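# Fully open the coffee maker lid and let go

## Task

Swing the coffee maker's lid open as far as it goes, then finish with no part of either robot touching the coffee maker.

## Robot and tools

Robot: two arms, left_arm and right_arm, each with a 16-motor four-finger hand (right_arm a right hand, left_arm its mirror-image left hand). Calibrated root-link places in the scene frame: left_arm (+0.001, +0.330, 0) m, right_arm (-0.053, -0.255, 0) m, each turned only slightly about z. A two-camera stand is fixed behind the arms. Cameras: cam_head_left, cam_head_right, cam_high, all 672x504.

Scene frame: origin at table-top height, halfway between the nominal bases; +x out over the table, +z up, left_arm on the +y side (not tied to image left/right). Reported hand positions (m) and quaternions (wxyz) are in this frame and may be a few cm off, more at long reach.

Hand point axes (right hand): +z runs along straight fingers toward the tips; +x crosses the palm away from the thumb; +y points out of the back, so the palm face sits at y = -0.062 m. On the left hand +x points toward the thumb instead. Straight fingertips end about 0.14 m beyond the knuckles (knuckles at z = -0.017). A rigid mast near the wrist on the palm side (x +0.05 to +0.10, z -0.16 to -0.11, up to y +0.06; x sign flipped on the left hand) can collide with things.

execute_actions(actions, cameras): actions is a list of actions; each action is a list of up to 15 rows, one row per 1/30 s step, and lasts 0.5 s; a short action repeats its final row to fill 15 steps. Every row has exactly 48 numbers in [-1, 1], both arms always included, in this order: left dx, dy, dz, rx, ry, rz; left 16 hand numbers; left current_limit; left speed; then the same 18+6 layout for the right arm.
- dx..rz are an offset, not a pose: a target relative to that arm's Hand target at the moment the action begins, expressed in that Hand target's own axes. Every row within an action is measured from that same starting target, not from the row before. Scale: 1.0 = 0.6 m for dx/dy/dz, 180 degrees for rx/ry/rz, which together form one rotation vector. Sending the same offset again moves further; all zeros asks the arm to hold (and re-seek) its current target.
- The 16 hand numbers are absolute goal angles, each mapped linearly between the hinge's two stops, in this order: index_mcp, index_abd, index_pip, index_dip, middle_mcp, middle_abd, middle_pip, middle_dip, ring_mcp, ring_abd, ring_pip, ring_dip, thumb_cmc, thumb_axl, thumb_mcp, thumb_ipl. Degrees at +1/-1 and straight value: finger _mcp +128/-18, straight -0.75 (curls toward palm); _abd +60/-60, straight 0 (swings away from thumb); _pip +108/-29, straight -0.58; _dip +117/-21, straight -0.70; thumb_cmc +120/-20, straight -0.71 (brings thumb in front of palm); thumb_axl +140/-27, straight -0.68 (rolls thumb); thumb_mcp +109/-69, straight -0.23; thumb_ipl +108/-77, straight -0.17. A 0 here is a real goal; to leave a hand unchanged, resend its reported hand_goal, hand_current_limit and hand_speed.
- current_limit maps -1..+1 to 0..550 mA (floor 11 mA) and also caps hinge speed; very low values may not lift a finger. speed sets goal travel at (speed + 1)/2 of 8.5 rad/s. Initial values: +0.4 and -0.6; last values persist.
- cameras: list of names, ["all"], or []; omitted/null gives all images only when actions is empty. A wrong name voids the call.

zoom_image(camera, region): enlarges part of the newest image from cam_head_left, cam_head_right or cam_high; region [x0, y0, x1, y1] in pixels from the top-left, at most 504 by 504.
read_manual(section): returns URDF licence texts only ("licences").
finished_scene(scene): ends the scene for good (scene 1, optional); the lid must be open and the robot clear at that moment.

Motion behaviour: each step the commanded orientation is clipped to within 40 degrees of the measured one, then solved by damped IK, favouring position. "Hand target" in a result is the last (clipped) command and is the base for the next offsets. Hands often stop short of it, and the right arm's elbow sags below target; waiting doesn't fix this, so command the remaining gap (or extra height) as a further offset. Tiny moves may not start. Joint friction can leave a few cm of error with no contact. Near the first joint's axis a small hand move can swing the whole arm. To stop pressing on something, set the target back beyond the hand's current spot.

Results per arm: end_effector_position/quat, Hand target, joint positions, velocities (may say "within noise" or be omitted), torques (include arm weight; numbers 3 and 4 wrap at ±28 N m), motor temperatures, and hand_goal, hand_measured, hand_current_ma (positive pushes toward -1), hand_state per motor (moving, goal, blocked, overload), hand_current_limit, hand_speed. A call returns when motion stops, up to 3 s after its last action. The scene keeps running while you think, holding the last command.

Cautions: a finger presses only while its goal lies past the contact surface. Any finger motor at 495 mA or more for a net 5 s shuts down for 10 s. Motors heat when holding, reaching out or straining against an unreachable target: MOTOR HOT from 85 °C, and at 100 °C that arm goes limp for 30-60 s or more. Arm stops discard new hand commands. Avoid collisions between the two arms or gripping the other hand. Don't slam the lid, hit the coffee maker or table hard, shove objects off the work area, or let parts drop; loose objects may get brief external nudges. Lift the hand fully off the coffee maker before finishing. Smooth, low-effort, quick motion is preferred.

Each tool is called after "Request:" as name([rows], argument=value, ...), one row to a line, values as JSON.

## Session

Request:
execute_actions(actions=[])

Scene clock: 0.00 s.
left_arm: end_effector_position=(+0.3085, +0.4824, +0.3937) hand_goal=(-0.754, +0.000, -0.576, -0.696, -0.754, +0.000, -0.576, -0.696, -0.754, +0.000, -0.576, -0.696, -0.714, -0.678, -0.226, -0.168) hand_measured=(-0.754, +0.000, -0.576, -0.696, -0.754, +0.000, -0.576, -0.696, -0.754, +0.000, -0.576, -0.696, -0.714, -0.678, -0.226, -0.168) hand_current_ma=(+0, +0, +0, +0, +0, +0, +0, +0, +0, +0, +0, +0, +0, +0, +0, +0) hand_state=(goal, goal, goal, goal, goal, goal, goal, goal, goal, goal, goal, goal, goal, goal, goal, goal) hand_current_limit=0.40 hand_speed=-0.60 end_effector_quat_wxyz=(+0.470, +0.051, +0.846, -0.248) | right_arm: end_effector_position=(+0.4250, -0.4677, +0.3299) hand_goal=(-0.754, +0.000, -0.576, -0.696, -0.754, +0.000, -0.576, -0.696, -0.754, +0.000, -0.576, -0.696, -0.714, -0.678, -0.226, -0.168) hand_measured=(-0.754, +0.000, -0.576, -0.696, -0.754, +0.000, -0.576, -0.696, -0.754, +0.000, -0.576, -0.696, -0.714, -0.678, -0.226, -0.168) hand_current_ma=(+0, +0, +0, +0, +0, +0, +0, +0, +0, +0, +0, +0, +0, +0, +0, +0) hand_state=(goal, goal, goal, goal, goal, goal, goal, goal, goal, goal, goal, goal, goal, goal, goal, goal) hand_current_limit=0.40 hand_speed=-0.60 end_effector_quat_wxyz=(+0.287, +0.739, +0.608, +0.033)
Joint positions: left_arm=[0.835 0.884 1.204 -1.455 1.07 -0.914] | right_arm=[-0.33 1.178 1.139 -0.99 0.235 -0.204]
Joint velocities: within noise
Joint torques (N m): no reading
Motor temperatures (°C): left_arm=[27 28 30 30 34 29] | right_arm=[32 37 33 30 28 28]
Heat: left arm: hottest wrist yaw 34 °C; right arm: hottest shoulder 37 °C.
Hand target: left_arm +0.3101, +0.4839, +0.4101; +0.480, +0.060, +0.843, -0.236 | right_arm +0.4296, -0.4693, +0.3473; +0.300, +0.737, +0.604, +0.041

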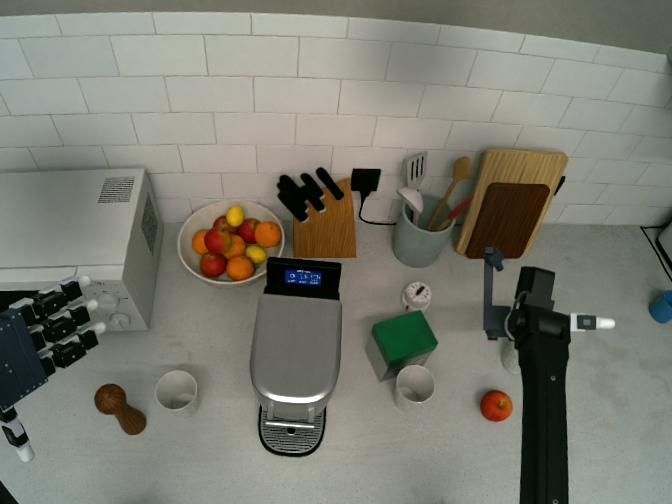

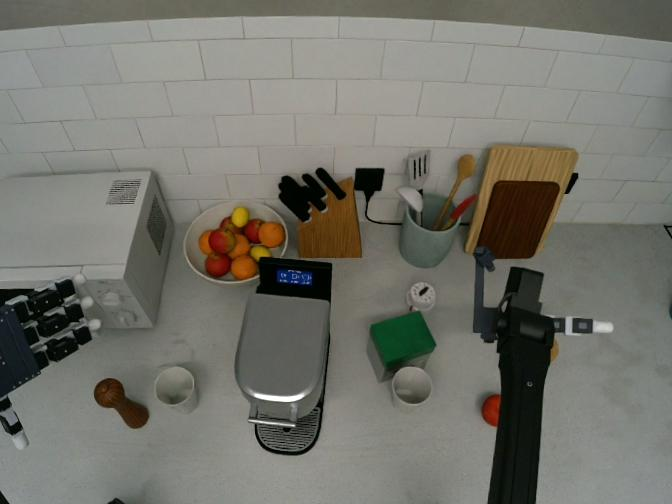

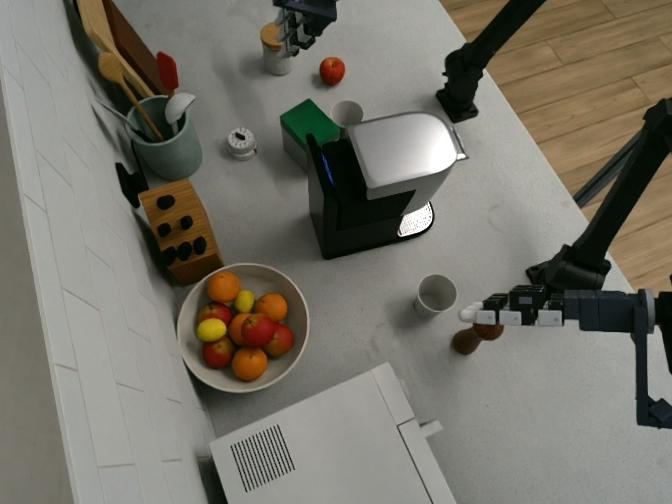

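Request:
zoom_image(camera="cam_head_left", region=[200, 230, 400, 470])

Request:
zoom_image(camera="cam_head_right", region=[200, 230, 400, 470])

Request:
zoom_image(camera="cam_high", region=[280, 80, 500, 280])

Scaled by 2.100 from the camera's 672x504 image, which has a finer 960x720 frame.

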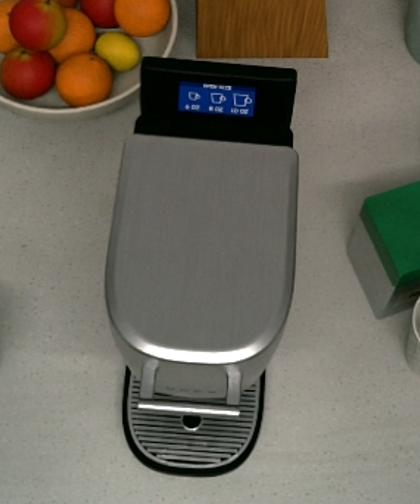

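Scaled by 2.100 from the camera's 672x504 image, which has a finer 960x720 frame.

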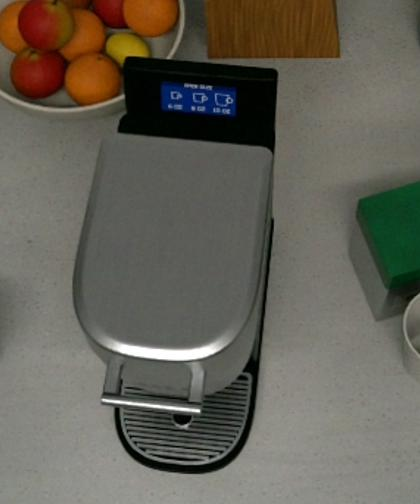

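Scaled by 2.291 from the camera's 672x504 image, which has a finer 960x720 frame.

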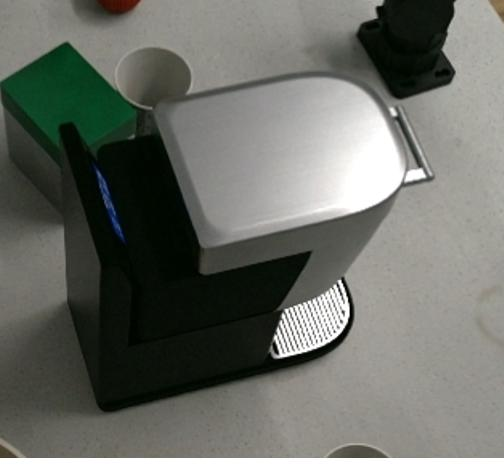

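Request:
zoom_image(camera="cam_head_left", region=[0, 260, 130, 480])

Request:
zoom_image(camera="cam_head_right", region=[0, 260, 130, 480])

Request:
zoom_image(camera="cam_head_left", region=[460, 230, 640, 380])

Request:
zoom_image(camera="cam_high", region=[400, 40, 672, 440])

Scaled by 2.291 from the camera's 672x504 image, which has a finer 960x720 frame.

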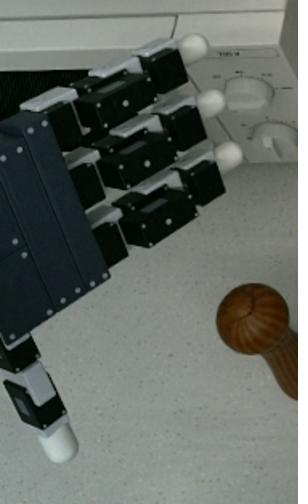

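Scaled by 2.291 from the camera's 672x504 image, which has a finer 960x720 frame.

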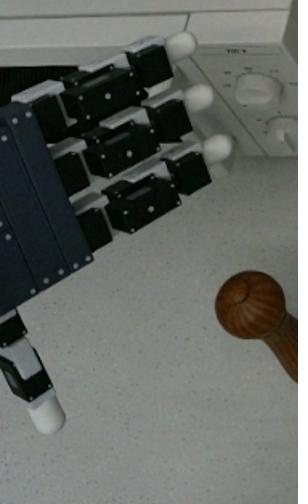

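Scaled by 2.800 from the camera's 672x504 image, which has a finer 960x720 frame.

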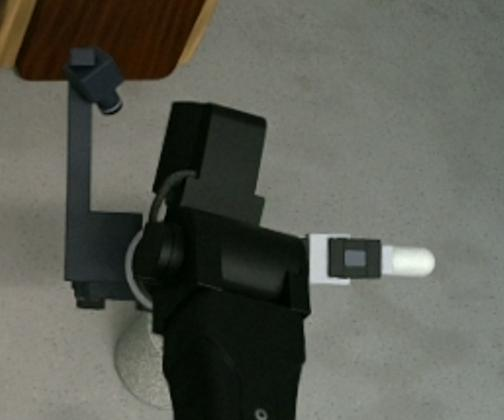

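Scaled by 1.260 from the camera's 672x504 image, which has a finer 960x720 frame.

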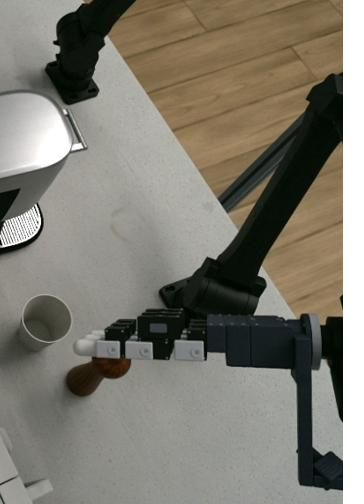

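Request:
zoom_image(camera="cam_head_left", region=[0, 0, 336, 240])

Request:
zoom_image(camera="cam_head_left", region=[336, 0, 672, 240])

Scaled by 1.500 from the camera's 672x504 image, which has a finer 960x720 frame.

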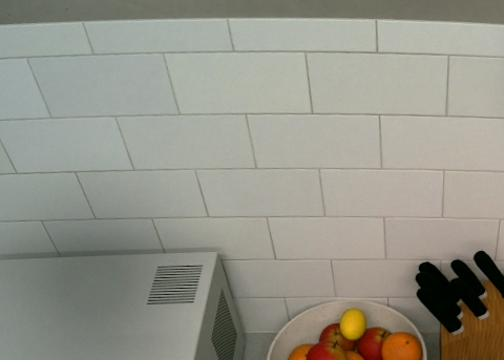

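Scaled by 1.500 from the camera's 672x504 image, which has a finer 960x720 frame.

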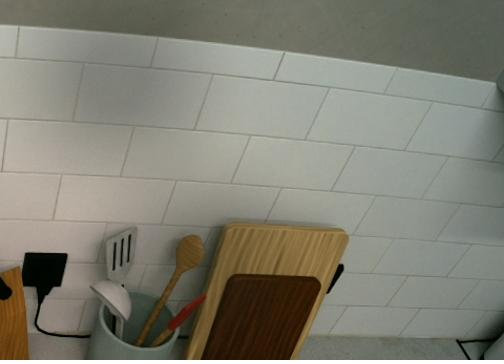

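Request:
execute_actions([
  [[0,0,0,0,0,0,-0.754,0,-0.576,-0.696,-0.754,0,-0.576,-0.696,-0.754,0,-0.576,-0.696,-0.714,-0.678,-0.226,-0.168,0.4,-0.6,0.0440,-0.0330,-0.0486,0.0068,0.0132,-0.0129,-0.754,0,-0.576,-0.696,-0.754,0,-0.576,-0.696,-0.754,0,-0.576,-0.696,-0.714,-0.678,-0.226,-0.168,0.4,-0.6]],
  [[0,0,0,0,0,0,-0.754,0,-0.576,-0.696,-0.754,0,-0.576,-0.696,-0.754,0,-0.576,-0.696,-0.714,-0.678,-0.226,-0.168,0.4,-0.6,0.0940,-0.0640,-0.0930,0.0136,0.0265,-0.0257,-0.754,0,-0.576,-0.696,-0.754,0,-0.576,-0.696,-0.754,0,-0.576,-0.696,-0.714,-0.678,-0.226,-0.168,0.4,-0.6]],
], cameras=["all"])

Scene clock: 7.40 s.
left_arm: end_effector_position=(+0.3085, +0.4824, +0.3937) hand_goal=(-0.754, +0.000, -0.576, -0.696, -0.754, +0.000, -0.576, -0.696, -0.754, +0.000, -0.576, -0.696, -0.714, -0.678, -0.226, -0.168) hand_measured=(-0.752, +0.000, -0.576, -0.696, -0.752, +0.000, -0.576, -0.696, -0.752, +0.000, -0.576, -0.696, -0.712, -0.678, -0.226, -0.168) hand_current_ma=(+0, +0, +0, +0, +0, +0, +0, +0, +0, +0, +0, +0, +0, +0, +0, +0) hand_state=(goal, goal, goal, goal, goal, goal, goal, goal, goal, goal, goal, goal, goal, goal, goal, goal) hand_current_limit=0.40 hand_speed=-0.60 end_effector_quat_wxyz=(+0.470, +0.051, +0.846, -0.248) | right_arm: end_effector_position=(+0.3592, -0.3601, +0.3630) hand_goal=(-0.754, +0.000, -0.576, -0.696, -0.754, +0.000, -0.576, -0.696, -0.754, +0.000, -0.576, -0.696, -0.714, -0.678, -0.226, -0.168) hand_measured=(-0.756, +0.000, -0.576, -0.696, -0.756, +0.000, -0.576, -0.696, -0.756, +0.000, -0.576, -0.696, -0.716, -0.678, -0.224, -0.168) hand_current_ma=(+0, +0, +0, +0, +0, +0, +0, +0, +0, +0, +0, +0, -1, +0, +1, +0) hand_state=(goal, goal, goal, goal, goal, goal, goal, goal, goal, goal, goal, goal, goal, goal, goal, goal) hand_current_limit=0.40 hand_speed=-0.60 end_effector_quat_wxyz=(+0.241, +0.704, +0.666, +0.049)
Joint positions: left_arm=[0.835 0.884 1.204 -1.455 1.07 -0.914] | right_arm=[-0.131 0.966 1.128 -1.284 0.222 -0.127]
Joint torques (N m): left_arm=[1.32 -2.43 12.77 0.65 0.82 -0.04] | right_arm=[0.5 -4.95 9.47 0.66 0.36 0.01]
Heat: left arm: hottest wrist yaw 35 °C; right arm: hottest shoulder 37 °C.
Hand target: left_arm +0.3101, +0.4839, +0.4101; +0.480, +0.060, +0.843, -0.236 | right_arm +0.3620, -0.3574, +0.3660; +0.240, +0.705, +0.666, +0.049
Off the commanded pose: left_arm 0.017 m, 2 deg | right_arm 0.005 m, 0 deg.

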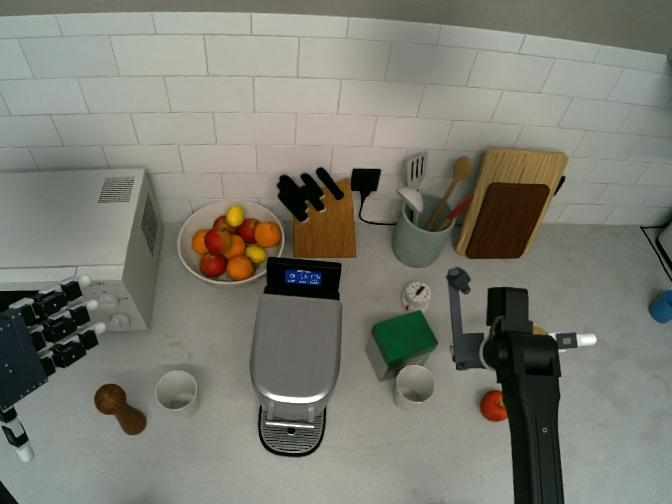

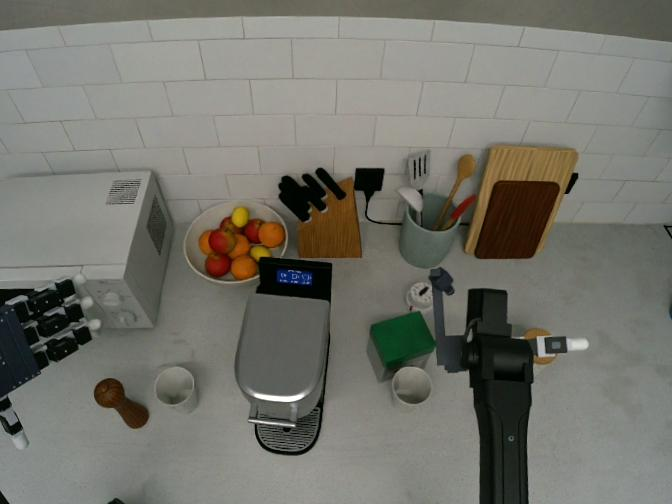

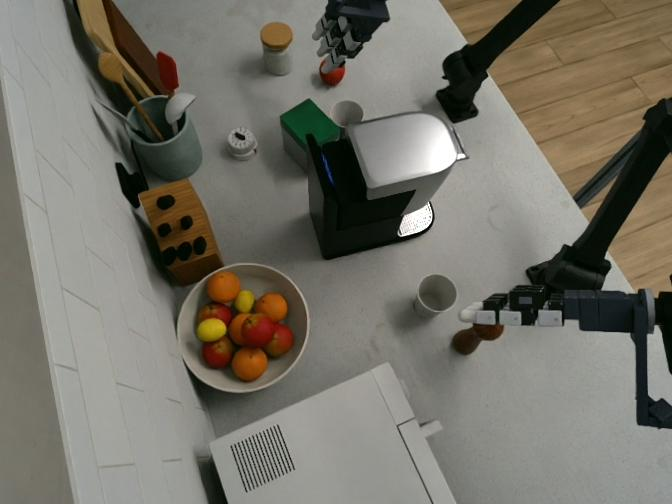

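Request:
execute_actions([
  [[0,0,0,0,0,0,-0.754,0,-0.576,-0.696,-0.754,0,-0.576,-0.696,-0.754,0,-0.576,-0.696,-0.714,-0.678,-0.226,-0.168,0.4,-0.6,0.1235,-0.0603,-0.0849,0.0152,0.0298,-0.0289,-0.754,0,-0.576,-0.696,-0.754,0,-0.576,-0.696,-0.754,0,-0.576,-0.696,-0.714,-0.678,-0.226,-0.168,0.4,-0.6]],
  [[0,0,0,0,0,0,-0.754,0,-0.576,-0.696,-0.754,0,-0.576,-0.696,-0.754,0,-0.576,-0.696,-0.714,-0.678,-0.226,-0.168,0.4,-0.6,0.1474,-0.0574,-0.0778,0.0152,0.0298,-0.0289,-0.754,0,-0.576,-0.696,-0.754,0,-0.576,-0.696,-0.754,0,-0.576,-0.696,-0.714,-0.678,-0.226,-0.168,0.4,-0.6]],
  [[0,0,0,0,0,0,-0.754,0,-0.576,-0.696,-0.754,0,-0.576,-0.696,-0.754,0,-0.576,-0.696,-0.714,-0.678,-0.226,-0.168,0.4,-0.6,0.1580,-0.0480,-0.0618,0.0152,0.0298,-0.0289,-0.754,0,-0.576,-0.696,-0.754,0,-0.576,-0.696,-0.754,0,-0.576,-0.696,-0.714,-0.678,-0.226,-0.168,0.4,-0.6]],
  [[0,0,0,0,0,0,-0.754,0,-0.576,-0.696,-0.754,0,-0.576,-0.696,-0.754,0,-0.576,-0.696,-0.714,-0.678,-0.226,-0.168,0.4,-0.6,0.1382,-0.0318,-0.0378,0.0152,0.0298,-0.0289,-0.754,0,-0.576,-0.696,-0.754,0,-0.576,-0.696,-0.754,0,-0.576,-0.696,-0.714,-0.678,-0.226,-0.168,0.4,-0.6]],
], cameras=["all"])

Scene clock: 10.30 s.
left_arm: end_effector_position=(+0.3085, +0.4824, +0.3937) hand_goal=(-0.754, +0.000, -0.576, -0.696, -0.754, +0.000, -0.576, -0.696, -0.754, +0.000, -0.576, -0.696, -0.714, -0.678, -0.226, -0.168) hand_measured=(-0.752, +0.000, -0.576, -0.696, -0.752, +0.000, -0.576, -0.696, -0.752, +0.000, -0.576, -0.696, -0.712, -0.678, -0.226, -0.168) hand_current_ma=(+0, +0, +0, +0, +0, +0, +0, +0, +0, +0, +0, +0, +0, +0, +0, +0) hand_state=(goal, goal, goal, goal, goal, goal, goal, goal, goal, goal, goal, goal, goal, goal, goal, goal) hand_current_limit=0.40 hand_speed=-0.60 end_effector_quat_wxyz=(+0.470, +0.051, +0.846, -0.248) | right_arm: end_effector_position=(+0.1742, -0.0169, +0.3959) hand_goal=(-0.754, +0.000, -0.576, -0.696, -0.754, +0.000, -0.576, -0.696, -0.754, +0.000, -0.576, -0.696, -0.714, -0.678, -0.226, -0.168) hand_measured=(-0.756, +0.000, -0.576, -0.696, -0.756, +0.000, -0.576, -0.696, -0.754, +0.000, -0.576, -0.696, -0.718, -0.678, -0.224, -0.168) hand_current_ma=(+0, +0, +0, +0, +0, +0, +0, +0, +0, +0, +0, +0, -1, +0, +1, +0) hand_state=(goal, goal, goal, goal, goal, goal, goal, goal, goal, goal, goal, goal, goal, goal, goal, goal) hand_current_limit=0.40 hand_speed=-0.60 end_effector_quat_wxyz=(+0.054, +0.565, +0.814, +0.123)
Joint positions: left_arm=[0.835 0.884 1.204 -1.455 1.07 -0.914] | right_arm=[1.114 0.95 1.314 -1.704 0.142 0.738]
Joint torques (N m): left_arm=[1.2 -2.49 12.85 0.76 0.83 -0.02] | right_arm=[0.5 -3.43 11.22 0.23 0.32 0.01]
Heat: left arm: hottest wrist yaw 35 °C; right arm: hottest shoulder 37 °C.
Hand target: left_arm +0.3101, +0.4839, +0.4101; +0.480, +0.060, +0.843, -0.236 | right_arm +0.1741, -0.0118, +0.4167; +0.050, +0.571, +0.816, +0.072
Off the commanded pose: left_arm 0.017 m, 2 deg | right_arm 0.021 m, 6 deg.
joint sent to its limit (right arm) — joint 4 (wrist pitch), lower limit. The joint targets are off in orientation, not in position.

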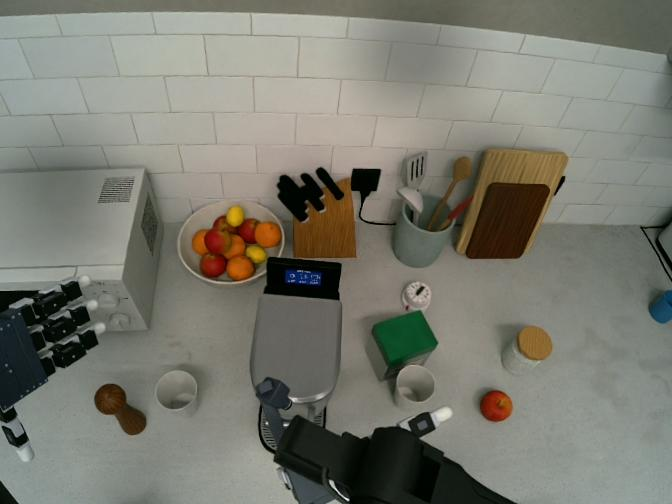

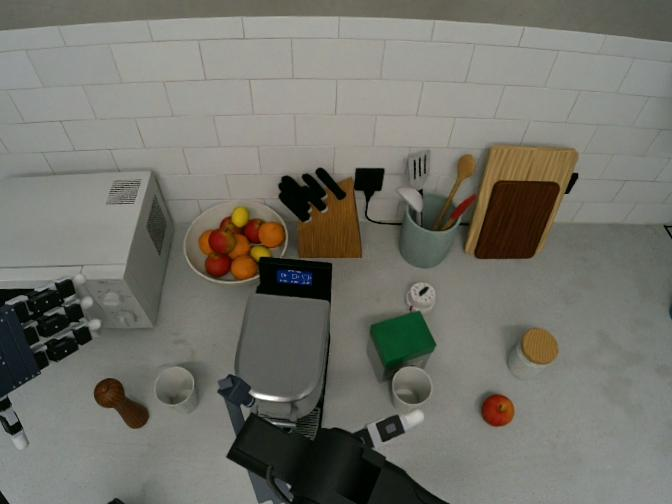

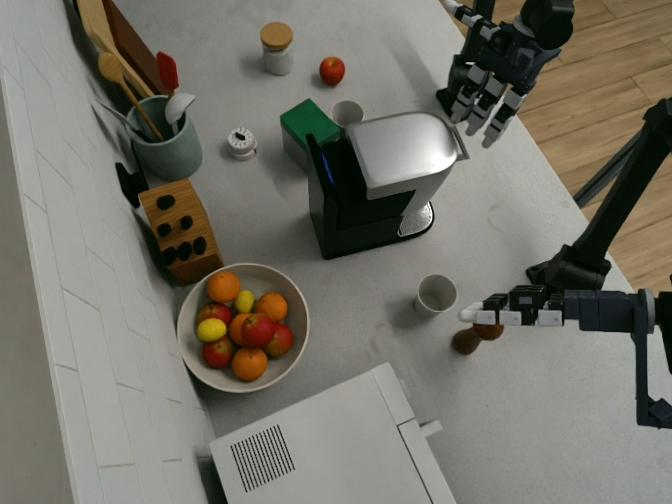

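Request:
zoom_image(camera="cam_high", region=[380, 0, 600, 240])

Request:
zoom_image(camera="cam_head_left", region=[220, 340, 480, 504])

Request:
zoom_image(camera="cam_head_right", region=[190, 340, 450, 504])

Scaled by 2.100 from the camera's 672x504 image, which has a finer 960x720 frame.

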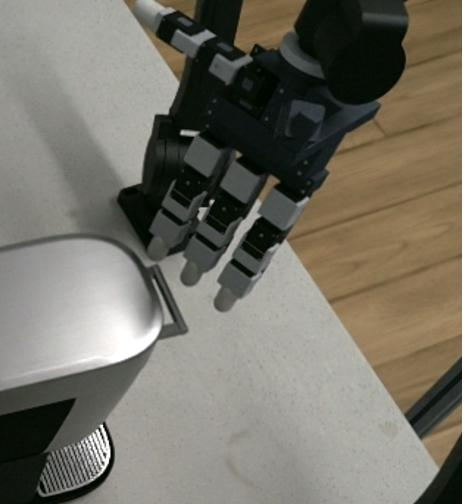

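Scaled by 1.938 from the camera's 672x504 image, which has a finer 960x720 frame.

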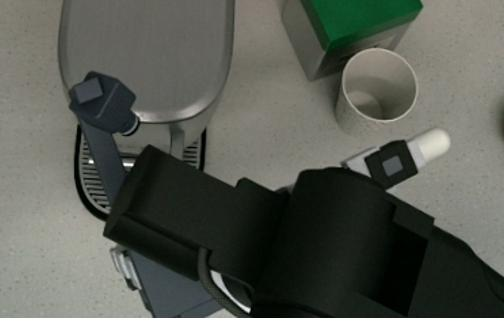

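Scaled by 1.938 from the camera's 672x504 image, which has a finer 960x720 frame.

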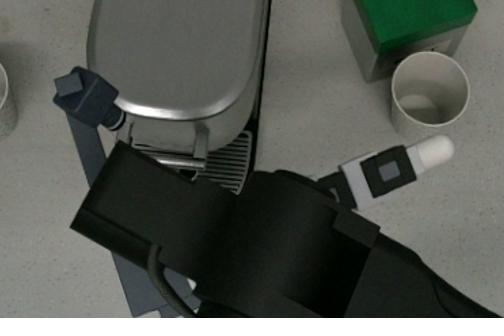

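Request:
zoom_image(camera="cam_high", region=[0, 0, 260, 260])

Request:
zoom_image(camera="cam_high", region=[0, 220, 280, 500])

Scaled by 1.938 from the camera's 672x504 image, which has a finer 960x720 frame.

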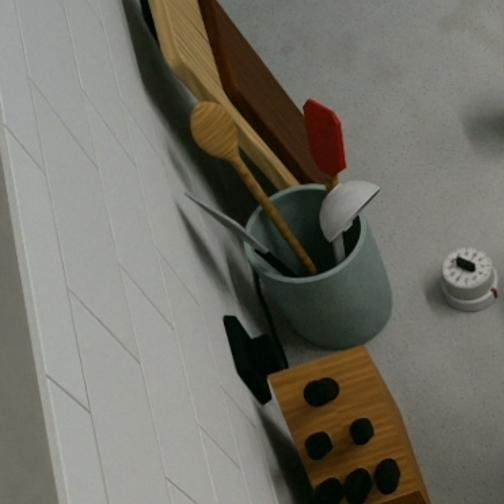

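Scaled by 1.800 from the camera's 672x504 image, which has a finer 960x720 frame.

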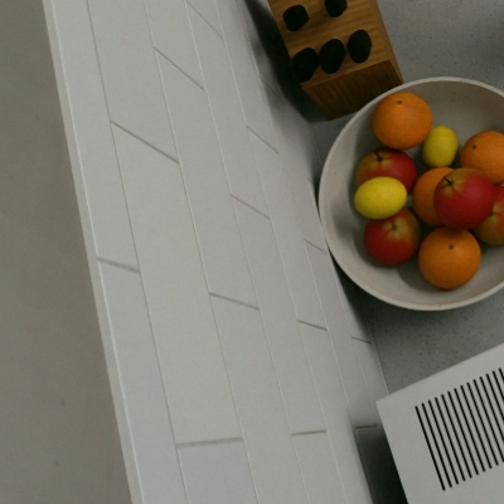

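Request:
execute_actions([
  [[0,0,0,0,0,0,-0.754,0,-0.576,-0.696,-0.754,0,-0.576,-0.696,-0.754,0,-0.576,-0.696,-0.714,-0.678,-0.226,-0.168,0.4,-0.6,0.0389,-0.0402,0.0580,-0.0136,-0.0092,0.0407,-0.754,0,-0.576,-0.696,-0.754,0,-0.576,-0.696,-0.754,0,-0.576,-0.696,-0.714,-0.678,-0.226,-0.168,0.4,-0.6]],
  [[0,0,0,0,0,0,-0.754,0,-0.576,-0.696,-0.754,0,-0.576,-0.696,-0.754,0,-0.576,-0.696,-0.714,-0.678,-0.226,-0.168,0.4,-0.6,0.0354,-0.0477,0.0552,-0.0136,-0.0092,0.0407,-0.754,0,0.299,-0.261,-0.754,0,0.299,-0.261,-0.754,0,0.299,-0.261,-0.714,-0.678,-0.226,-0.168,0.4,-0.6]],
], cameras=["all"])

Scene clock: 17.37 s.
left_arm: end_effector_position=(+0.3085, +0.4824, +0.3937) hand_goal=(-0.754, +0.000, -0.576, -0.696, -0.754, +0.000, -0.576, -0.696, -0.754, +0.000, -0.576, -0.696, -0.714, -0.678, -0.226, -0.168) hand_measured=(-0.752, +0.000, -0.576, -0.696, -0.752, +0.000, -0.576, -0.696, -0.752, +0.000, -0.576, -0.696, -0.712, -0.678, -0.226, -0.168) hand_current_ma=(+0, +0, +0, +0, +0, +0, +0, +0, +0, +0, +0, +0, +0, +0, +0, +0) hand_state=(goal, goal, goal, goal, goal, goal, goal, goal, goal, goal, goal, goal, goal, goal, goal, goal) hand_current_limit=0.40 hand_speed=-0.60 end_effector_quat_wxyz=(+0.470, +0.051, +0.846, -0.248) | right_arm: end_effector_position=(+0.1252, +0.0178, +0.3363) hand_goal=(-0.754, +0.000, +0.298, -0.262, -0.754, +0.000, +0.298, -0.262, -0.754, +0.000, +0.298, -0.262, -0.714, -0.678, -0.226, -0.168) hand_measured=(-0.756, +0.000, +0.292, -0.266, -0.756, +0.000, +0.292, -0.264, -0.756, +0.000, +0.292, -0.266, -0.716, -0.678, -0.224, -0.168) hand_current_ma=(+0, +0, -3, -1, +0, +0, -4, -1, +0, +0, -3, -1, -1, +0, +1, +0) hand_state=(goal, goal, goal, goal, goal, goal, goal, goal, goal, goal, goal, goal, goal, goal, goal, goal) hand_current_limit=0.40 hand_speed=-0.60 end_effector_quat_wxyz=(+0.092, +0.668, +0.734, +0.088)
Joint positions: left_arm=[0.835 0.884 1.204 -1.455 1.07 -0.914] | right_arm=[1.4 1.097 1.249 -1.673 0.25 1.298]
Joint torques (N m): left_arm=[1.38 -2.37 12.82 0.75 0.82 -0.03] | right_arm=[-0.15 -6.71 8.24 0.39 0.5 0.01]
Motor temperatures (°C): left_arm=[27 28 32 30 35 29] | right_arm=[32 37 38 30 28 28]
Heat: left arm: hottest wrist yaw 35 °C; right arm: hottest elbow 38 °C.
Hand target: left_arm +0.3101, +0.4839, +0.4101; +0.480, +0.060, +0.843, -0.236 | right_arm +0.1248, +0.0202, +0.3397; +0.088, +0.670, +0.731, +0.096
Off the commanded pose: left_arm 0.017 m, 2 deg | right_arm 0.004 m, 1 deg.

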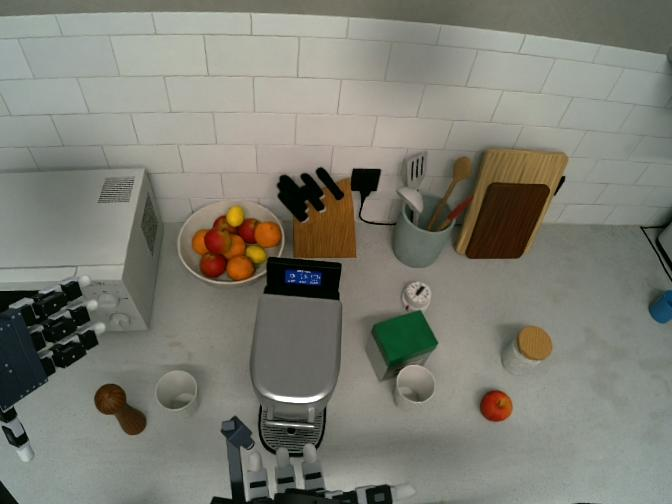

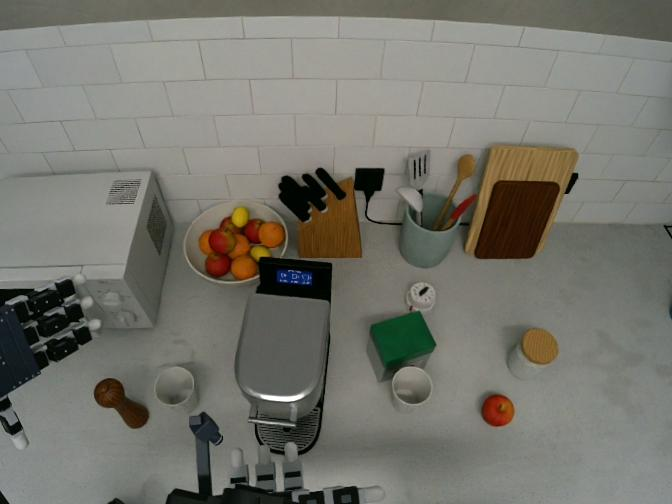

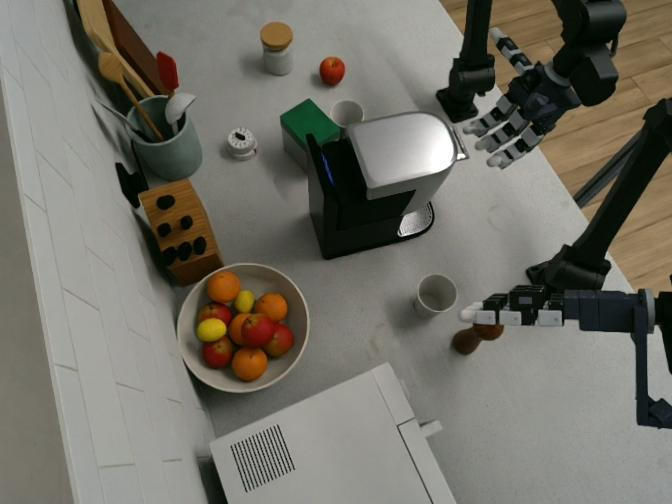

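Request:
zoom_image(camera="cam_head_left", region=[200, 370, 400, 504])

Request:
zoom_image(camera="cam_head_right", region=[180, 370, 380, 504])

Request:
zoom_image(camera="cam_high", region=[380, 40, 600, 240])

Scaled by 2.520 from the camera's 672x504 image, which has a finer 960x720 frame.

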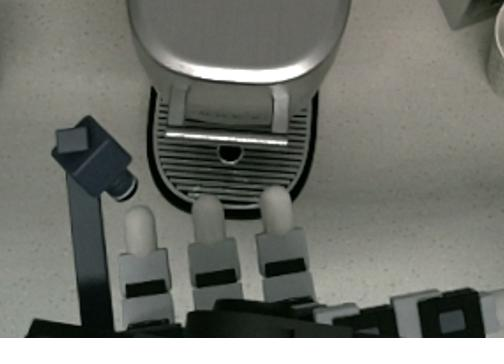

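Scaled by 2.520 from the camera's 672x504 image, which has a finer 960x720 frame.

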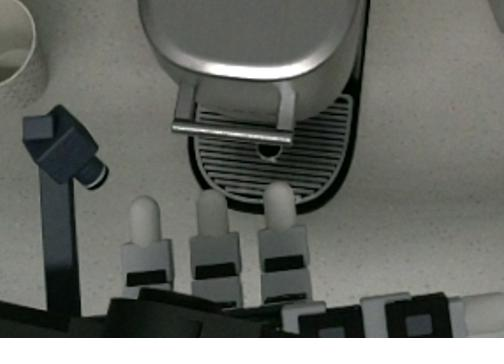

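Scaled by 2.291 from the camera's 672x504 image, which has a finer 960x720 frame.

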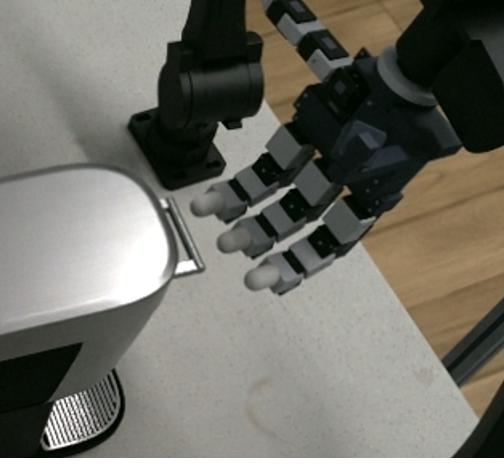

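Request:
execute_actions([
  [[0,0,0,0,0,0,-0.754,0,-0.576,-0.696,-0.754,0,-0.576,-0.696,-0.754,0,-0.576,-0.696,-0.714,-0.678,-0.226,-0.168,0.4,-0.6,0.0166,-0.0081,0.0358,0,0,0,-0.754,0,0.299,-0.261,-0.754,0,0.299,-0.261,-0.754,0,-0.576,-0.696,-0.714,-0.678,-0.226,-0.168,0.4,-0.6]],
  [[0,0,0,0,0,0,-0.754,0,-0.576,-0.696,-0.754,0,-0.576,-0.696,-0.754,0,-0.576,-0.696,-0.714,-0.678,-0.226,-0.168,0.4,-0.6,-0.0044,0.0481,0.0129,0,0,0,-0.754,0,0.299,-0.261,-0.754,0,0.299,-0.261,-0.754,0,-0.576,-0.696,-0.714,-0.678,-0.226,-0.168,0.4,-0.6]],
], cameras=["all"])

Scene clock: 19.90 s.
left_arm: end_effector_position=(+0.3085, +0.4824, +0.3937) hand_goal=(-0.754, +0.000, -0.576, -0.696, -0.754, +0.000, -0.576, -0.696, -0.754, +0.000, -0.576, -0.696, -0.714, -0.678, -0.226, -0.168) hand_measured=(-0.752, +0.000, -0.576, -0.696, -0.752, +0.000, -0.576, -0.696, -0.752, +0.000, -0.576, -0.696, -0.712, -0.678, -0.226, -0.168) hand_current_ma=(+0, +0, +0, +0, +0, +0, +0, +0, +0, +0, +0, +0, +0, +0, +0, +0) hand_state=(goal, goal, goal, goal, goal, goal, goal, goal, goal, goal, goal, goal, goal, goal, goal, goal) hand_current_limit=0.40 hand_speed=-0.60 end_effector_quat_wxyz=(+0.470, +0.051, +0.846, -0.248) | right_arm: end_effector_position=(+0.1518, +0.0244, +0.3169) hand_goal=(-0.754, +0.000, +0.298, -0.262, -0.754, +0.000, +0.298, -0.262, -0.754, +0.000, -0.576, -0.696, -0.714, -0.678, -0.226, -0.168) hand_measured=(-0.756, +0.000, +0.292, -0.266, -0.756, +0.000, +0.292, -0.264, -0.756, +0.000, -0.574, -0.694, -0.716, -0.678, -0.224, -0.168) hand_current_ma=(-1, +0, -3, -1, -1, +0, -3, -1, +0, +0, +1, +1, -1, +0, +1, +0) hand_state=(goal, goal, goal, goal, goal, goal, goal, goal, goal, goal, goal, goal, goal, goal, goal, goal) hand_current_limit=0.40 hand_speed=-0.60 end_effector_quat_wxyz=(+0.091, +0.671, +0.730, +0.093)
Joint positions: left_arm=[0.835 0.884 1.204 -1.455 1.07 -0.914] | right_arm=[1.319 1.115 1.208 -1.584 0.249 1.223]
Joint torques (N m): left_arm=[1.14 -2.2 12.78 0.73 0.83 -0.03] | right_arm=[-0.91 -6.12 8.54 0.54 0.24 -0.15]
Heat: left arm: hottest wrist yaw 35 °C; right arm: hottest elbow 38 °C.
Hand target: left_arm +0.3101, +0.4839, +0.4101; +0.480, +0.060, +0.843, -0.236 | right_arm +0.1548, +0.0302, +0.3176; +0.089, +0.670, +0.731, +0.096
Off the commanded pose: left_arm 0.017 m, 2 deg | right_arm 0.006 m, 0 deg.

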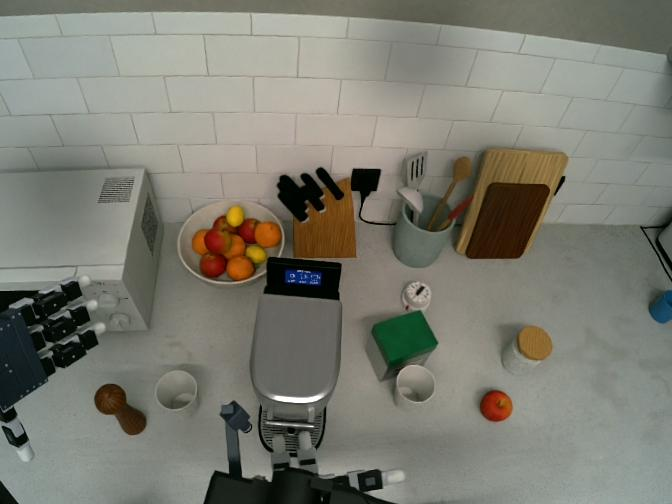

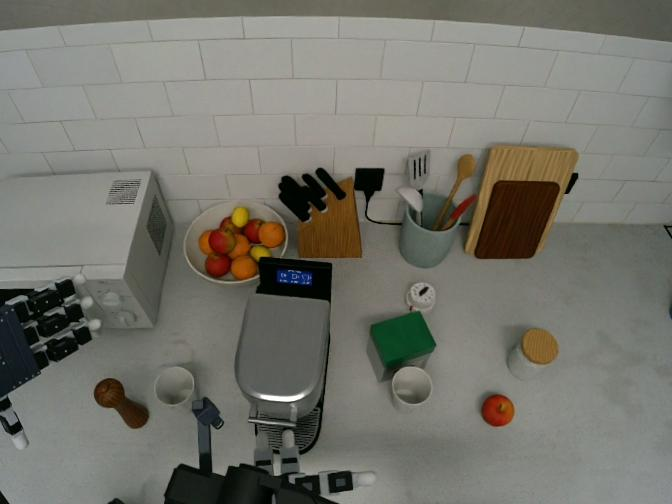

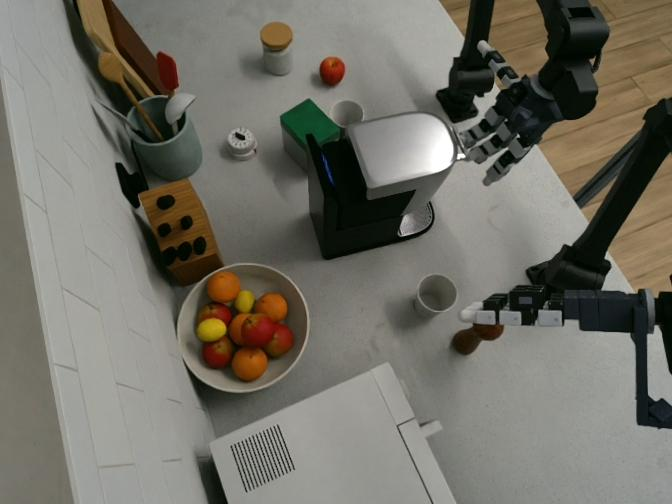

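Request:
zoom_image(camera="cam_head_left", region=[230, 380, 350, 490])

Request:
zoom_image(camera="cam_high", region=[420, 80, 560, 220])

Request:
zoom_image(camera="cam_head_right", region=[220, 380, 340, 490])

Scaled by 4.200 from the camera's 672x504 image, which has a finer 960x720 frame.

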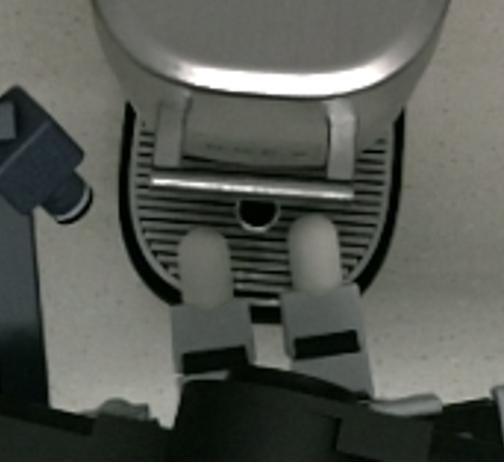

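Scaled by 3.600 from the camera's 672x504 image, which has a finer 960x720 frame.

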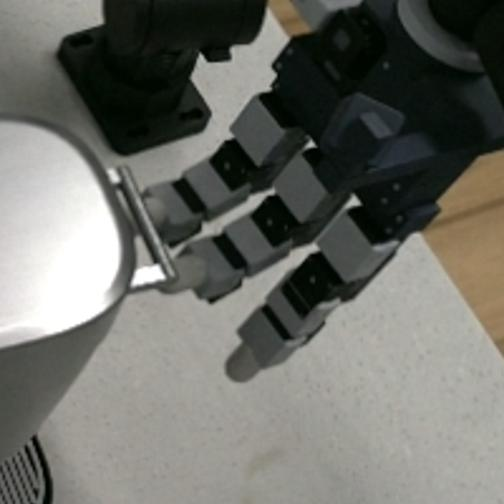

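Scaled by 4.200 from the camera's 672x504 image, which has a finer 960x720 frame.

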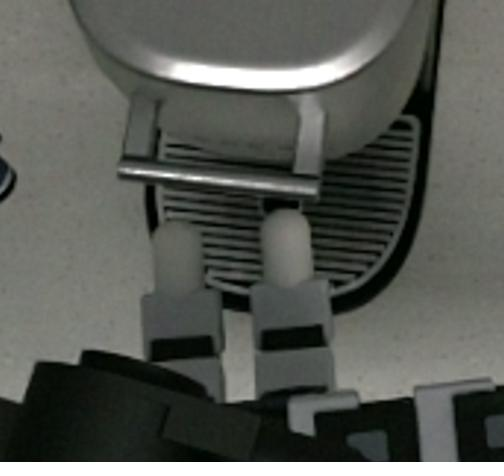

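Request:
execute_actions([
  [[0,0,0,0,0,0,-0.754,0,-0.576,-0.696,-0.754,0,-0.576,-0.696,-0.754,0,-0.576,-0.696,-0.714,-0.678,-0.226,-0.168,0.4,-0.6,-0.0051,0.0527,0.0279,0,0,0,-0.754,0,0.299,-0.261,-0.754,0,0.299,-0.261,-0.754,0,-0.576,-0.696,-0.714,-0.678,-0.226,-0.168,0.4,-0.6]],
], cameras=["all"])

Request:
zoom_image(camera="cam_high", region=[420, 80, 560, 220])

Request:
zoom_image(camera="cam_head_left", region=[230, 380, 350, 490])

Request:
zoom_image(camera="cam_head_right", region=[220, 380, 340, 490])

Scene clock: 21.23 s.
left_arm: end_effector_position=(+0.3085, +0.4824, +0.3937) hand_goal=(-0.754, +0.000, -0.576, -0.696, -0.754, +0.000, -0.576, -0.696, -0.754, +0.000, -0.576, -0.696, -0.714, -0.678, -0.226, -0.168) hand_measured=(-0.752, +0.000, -0.576, -0.696, -0.752, +0.000, -0.576, -0.696, -0.752, +0.000, -0.576, -0.696, -0.712, -0.678, -0.226, -0.168) hand_current_ma=(+0, +0, +0, +0, +0, +0, +0, +0, +0, +0, +0, +0, +0, +0, +0, +0) hand_state=(goal, goal, goal, goal, goal, goal, goal, goal, goal, goal, goal, goal, goal, goal, goal, goal) hand_current_limit=0.40 hand_speed=-0.60 end_effector_quat_wxyz=(+0.470, +0.051, +0.846, -0.248) | right_arm: end_effector_position=(+0.1849, +0.0249, +0.3110) hand_goal=(-0.754, +0.000, +0.298, -0.262, -0.754, +0.000, +0.298, -0.262, -0.754, +0.000, -0.576, -0.696, -0.714, -0.678, -0.226, -0.168) hand_measured=(-0.762, +0.000, +0.298, -0.258, -0.756, +0.000, +0.292, -0.264, -0.754, +0.000, -0.574, -0.694, -0.716, -0.678, -0.224, -0.168) hand_current_ma=(-6, +0, +0, +1, -1, +0, -3, -1, +0, +0, +0, +1, -1, +0, +1, +0) hand_state=(goal, goal, goal, goal, goal, goal, goal, goal, goal, goal, goal, goal, goal, goal, goal, goal) hand_current_limit=0.40 hand_speed=-0.60 end_effector_quat_wxyz=(+0.088, +0.673, +0.728, +0.094)
Joint positions: left_arm=[0.835 0.884 1.204 -1.455 1.07 -0.914] | right_arm=[1.215 1.135 1.208 -1.534 0.235 1.122]
Joint torques (N m): left_arm=[1.2 -2.32 12.85 0.73 0.82 -0.03] | right_arm=[-1.08 -6.65 8.28 0.7 0.37 -0.32]
Heat: left arm: hottest wrist yaw 35 °C; right arm: hottest elbow 38 °C.
Hand target: left_arm +0.3101, +0.4839, +0.4101; +0.480, +0.060, +0.843, -0.236 | right_arm +0.1897, +0.0301, +0.3097; +0.089, +0.670, +0.731, +0.096
Off the commanded pose: left_arm 0.017 m, 2 deg | right_arm 0.007 m, 0 deg.

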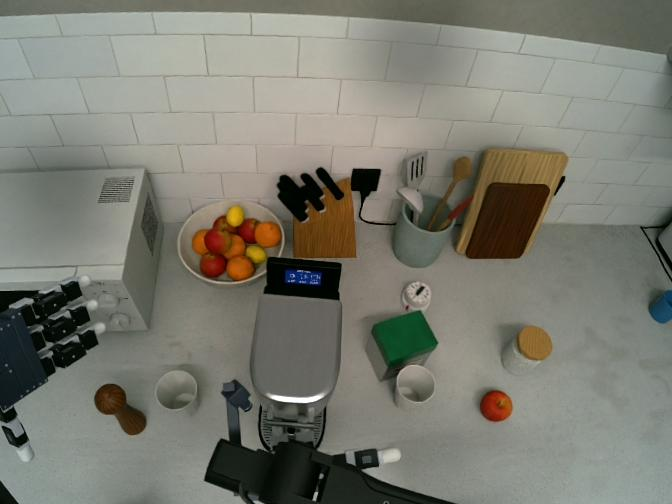

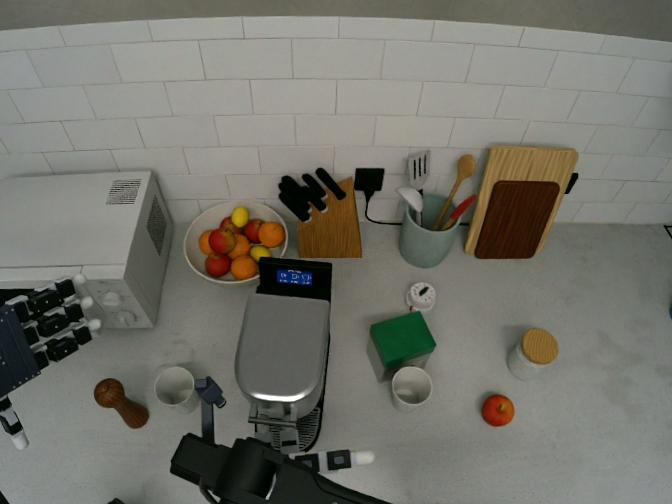

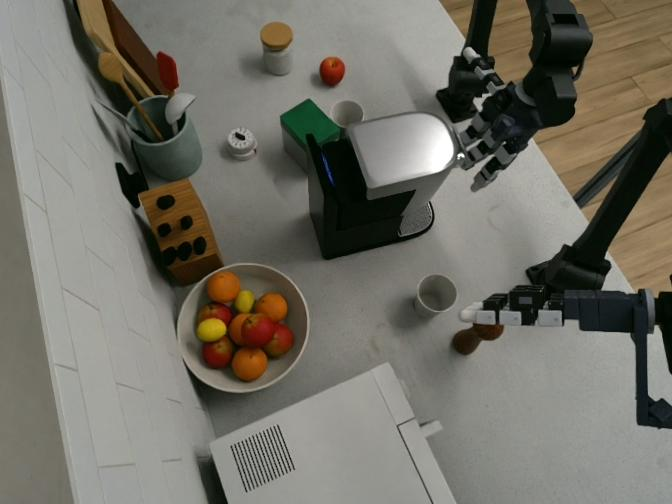

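Scaled by 3.600 from the camera's 672x504 image, which has a finer 960x720 frame.

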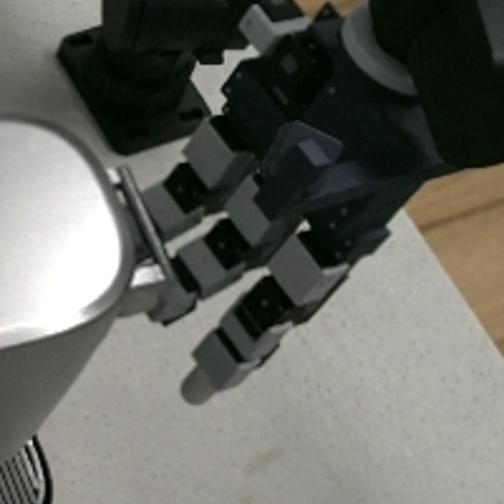

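Scaled by 4.200 from the camera's 672x504 image, which has a finer 960x720 frame.

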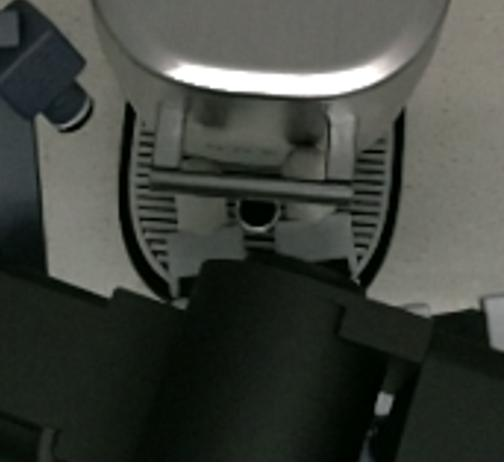

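Scaled by 4.200 from the camera's 672x504 image, which has a finer 960x720 frame.

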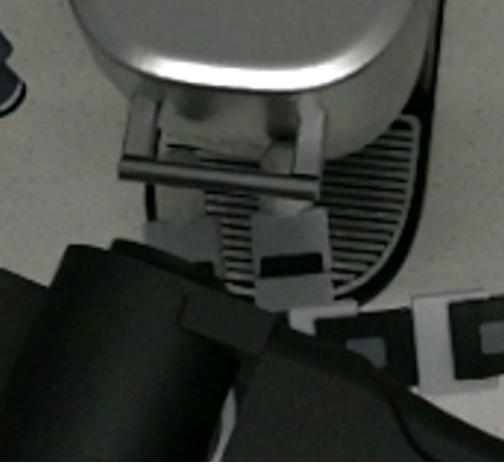

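Request:
execute_actions([
  [[0,0,0,0,0,0,-0.754,0,-0.576,-0.696,-0.754,0,-0.576,-0.696,-0.754,0,-0.576,-0.696,-0.714,-0.678,-0.226,-0.168,0.4,-0.6,0,0.0129,-0.0483,0,0,0,-0.754,0,0.299,-0.261,-0.754,0,0.299,-0.261,-0.754,0,-0.576,-0.696,-0.714,-0.678,-0.226,-0.168,0.7,-0.6]],
], cameras=["cam_high"])

Request:
zoom_image(camera="cam_high", region=[420, 80, 560, 220])

Scene clock: 23.03 s.
left_arm: end_effector_position=(+0.3085, +0.4824, +0.3937) hand_goal=(-0.754, +0.000, -0.576, -0.696, -0.754, +0.000, -0.576, -0.696, -0.754, +0.000, -0.576, -0.696, -0.714, -0.678, -0.226, -0.168) hand_measured=(-0.752, +0.000, -0.576, -0.696, -0.752, +0.000, -0.576, -0.696, -0.752, +0.000, -0.576, -0.696, -0.712, -0.678, -0.226, -0.168) hand_current_ma=(+0, +0, +0, +0, +0, +0, +0, +0, +0, +0, +0, +0, +0, +0, +0, +0) hand_state=(goal, goal, goal, goal, goal, goal, goal, goal, goal, goal, goal, goal, goal, goal, goal, goal) hand_current_limit=0.40 hand_speed=-0.60 end_effector_quat_wxyz=(+0.470, +0.051, +0.846, -0.248) | right_arm: end_effector_position=(+0.1838, +0.0224, +0.3232) hand_goal=(-0.754, +0.000, +0.298, -0.262, -0.754, +0.000, +0.298, -0.262, -0.754, +0.000, -0.576, -0.696, -0.714, -0.678, -0.226, -0.168) hand_measured=(-0.764, +0.000, +0.294, -0.262, -0.756, +0.000, +0.292, -0.264, -0.754, +0.000, -0.574, -0.694, -0.716, -0.678, -0.224, -0.168) hand_current_ma=(-7, +0, -1, +0, -1, +0, -3, -1, +0, +0, +0, +1, -1, +0, +1, +0) hand_state=(goal, goal, goal, goal, goal, goal, goal, goal, goal, goal, goal, goal, goal, goal, goal, goal) hand_current_limit=0.70 hand_speed=-0.60 end_effector_quat_wxyz=(+0.093, +0.670, +0.732, +0.084)
Joint positions: left_arm=[0.835 0.884 1.204 -1.455 1.07 -0.914] | right_arm=[1.215 1.141 1.247 -1.588 0.235 1.114]
Joint torques (N m): left_arm=[1.03 -2.43 12.81 0.69 0.82 -0.03] | right_arm=[-1.2 -6.77 11.49 0.05 0.4 -0.17]
Heat: left arm: hottest wrist yaw 35 °C; right arm: hottest elbow 38 °C.
Hand target: left_arm +0.3101, +0.4839, +0.4101; +0.480, +0.060, +0.843, -0.236 | right_arm +0.1897, +0.0302, +0.3397; +0.089, +0.670, +0.731, +0.096
Off the commanded pose: left_arm 0.017 m, 2 deg | right_arm 0.019 m, 1 deg.
Images, in order (width x height): cam_high 672x504.

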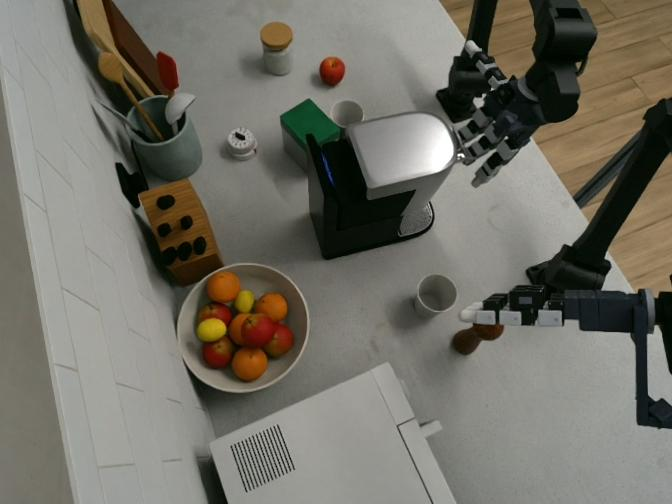

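Scaled by 3.600 from the camera's 672x504 image, which has a finer 960x720 frame.

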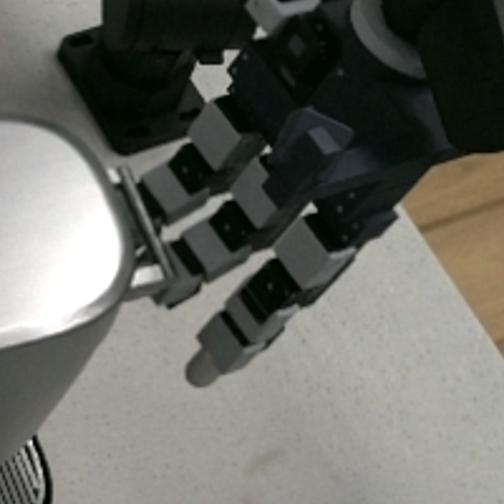

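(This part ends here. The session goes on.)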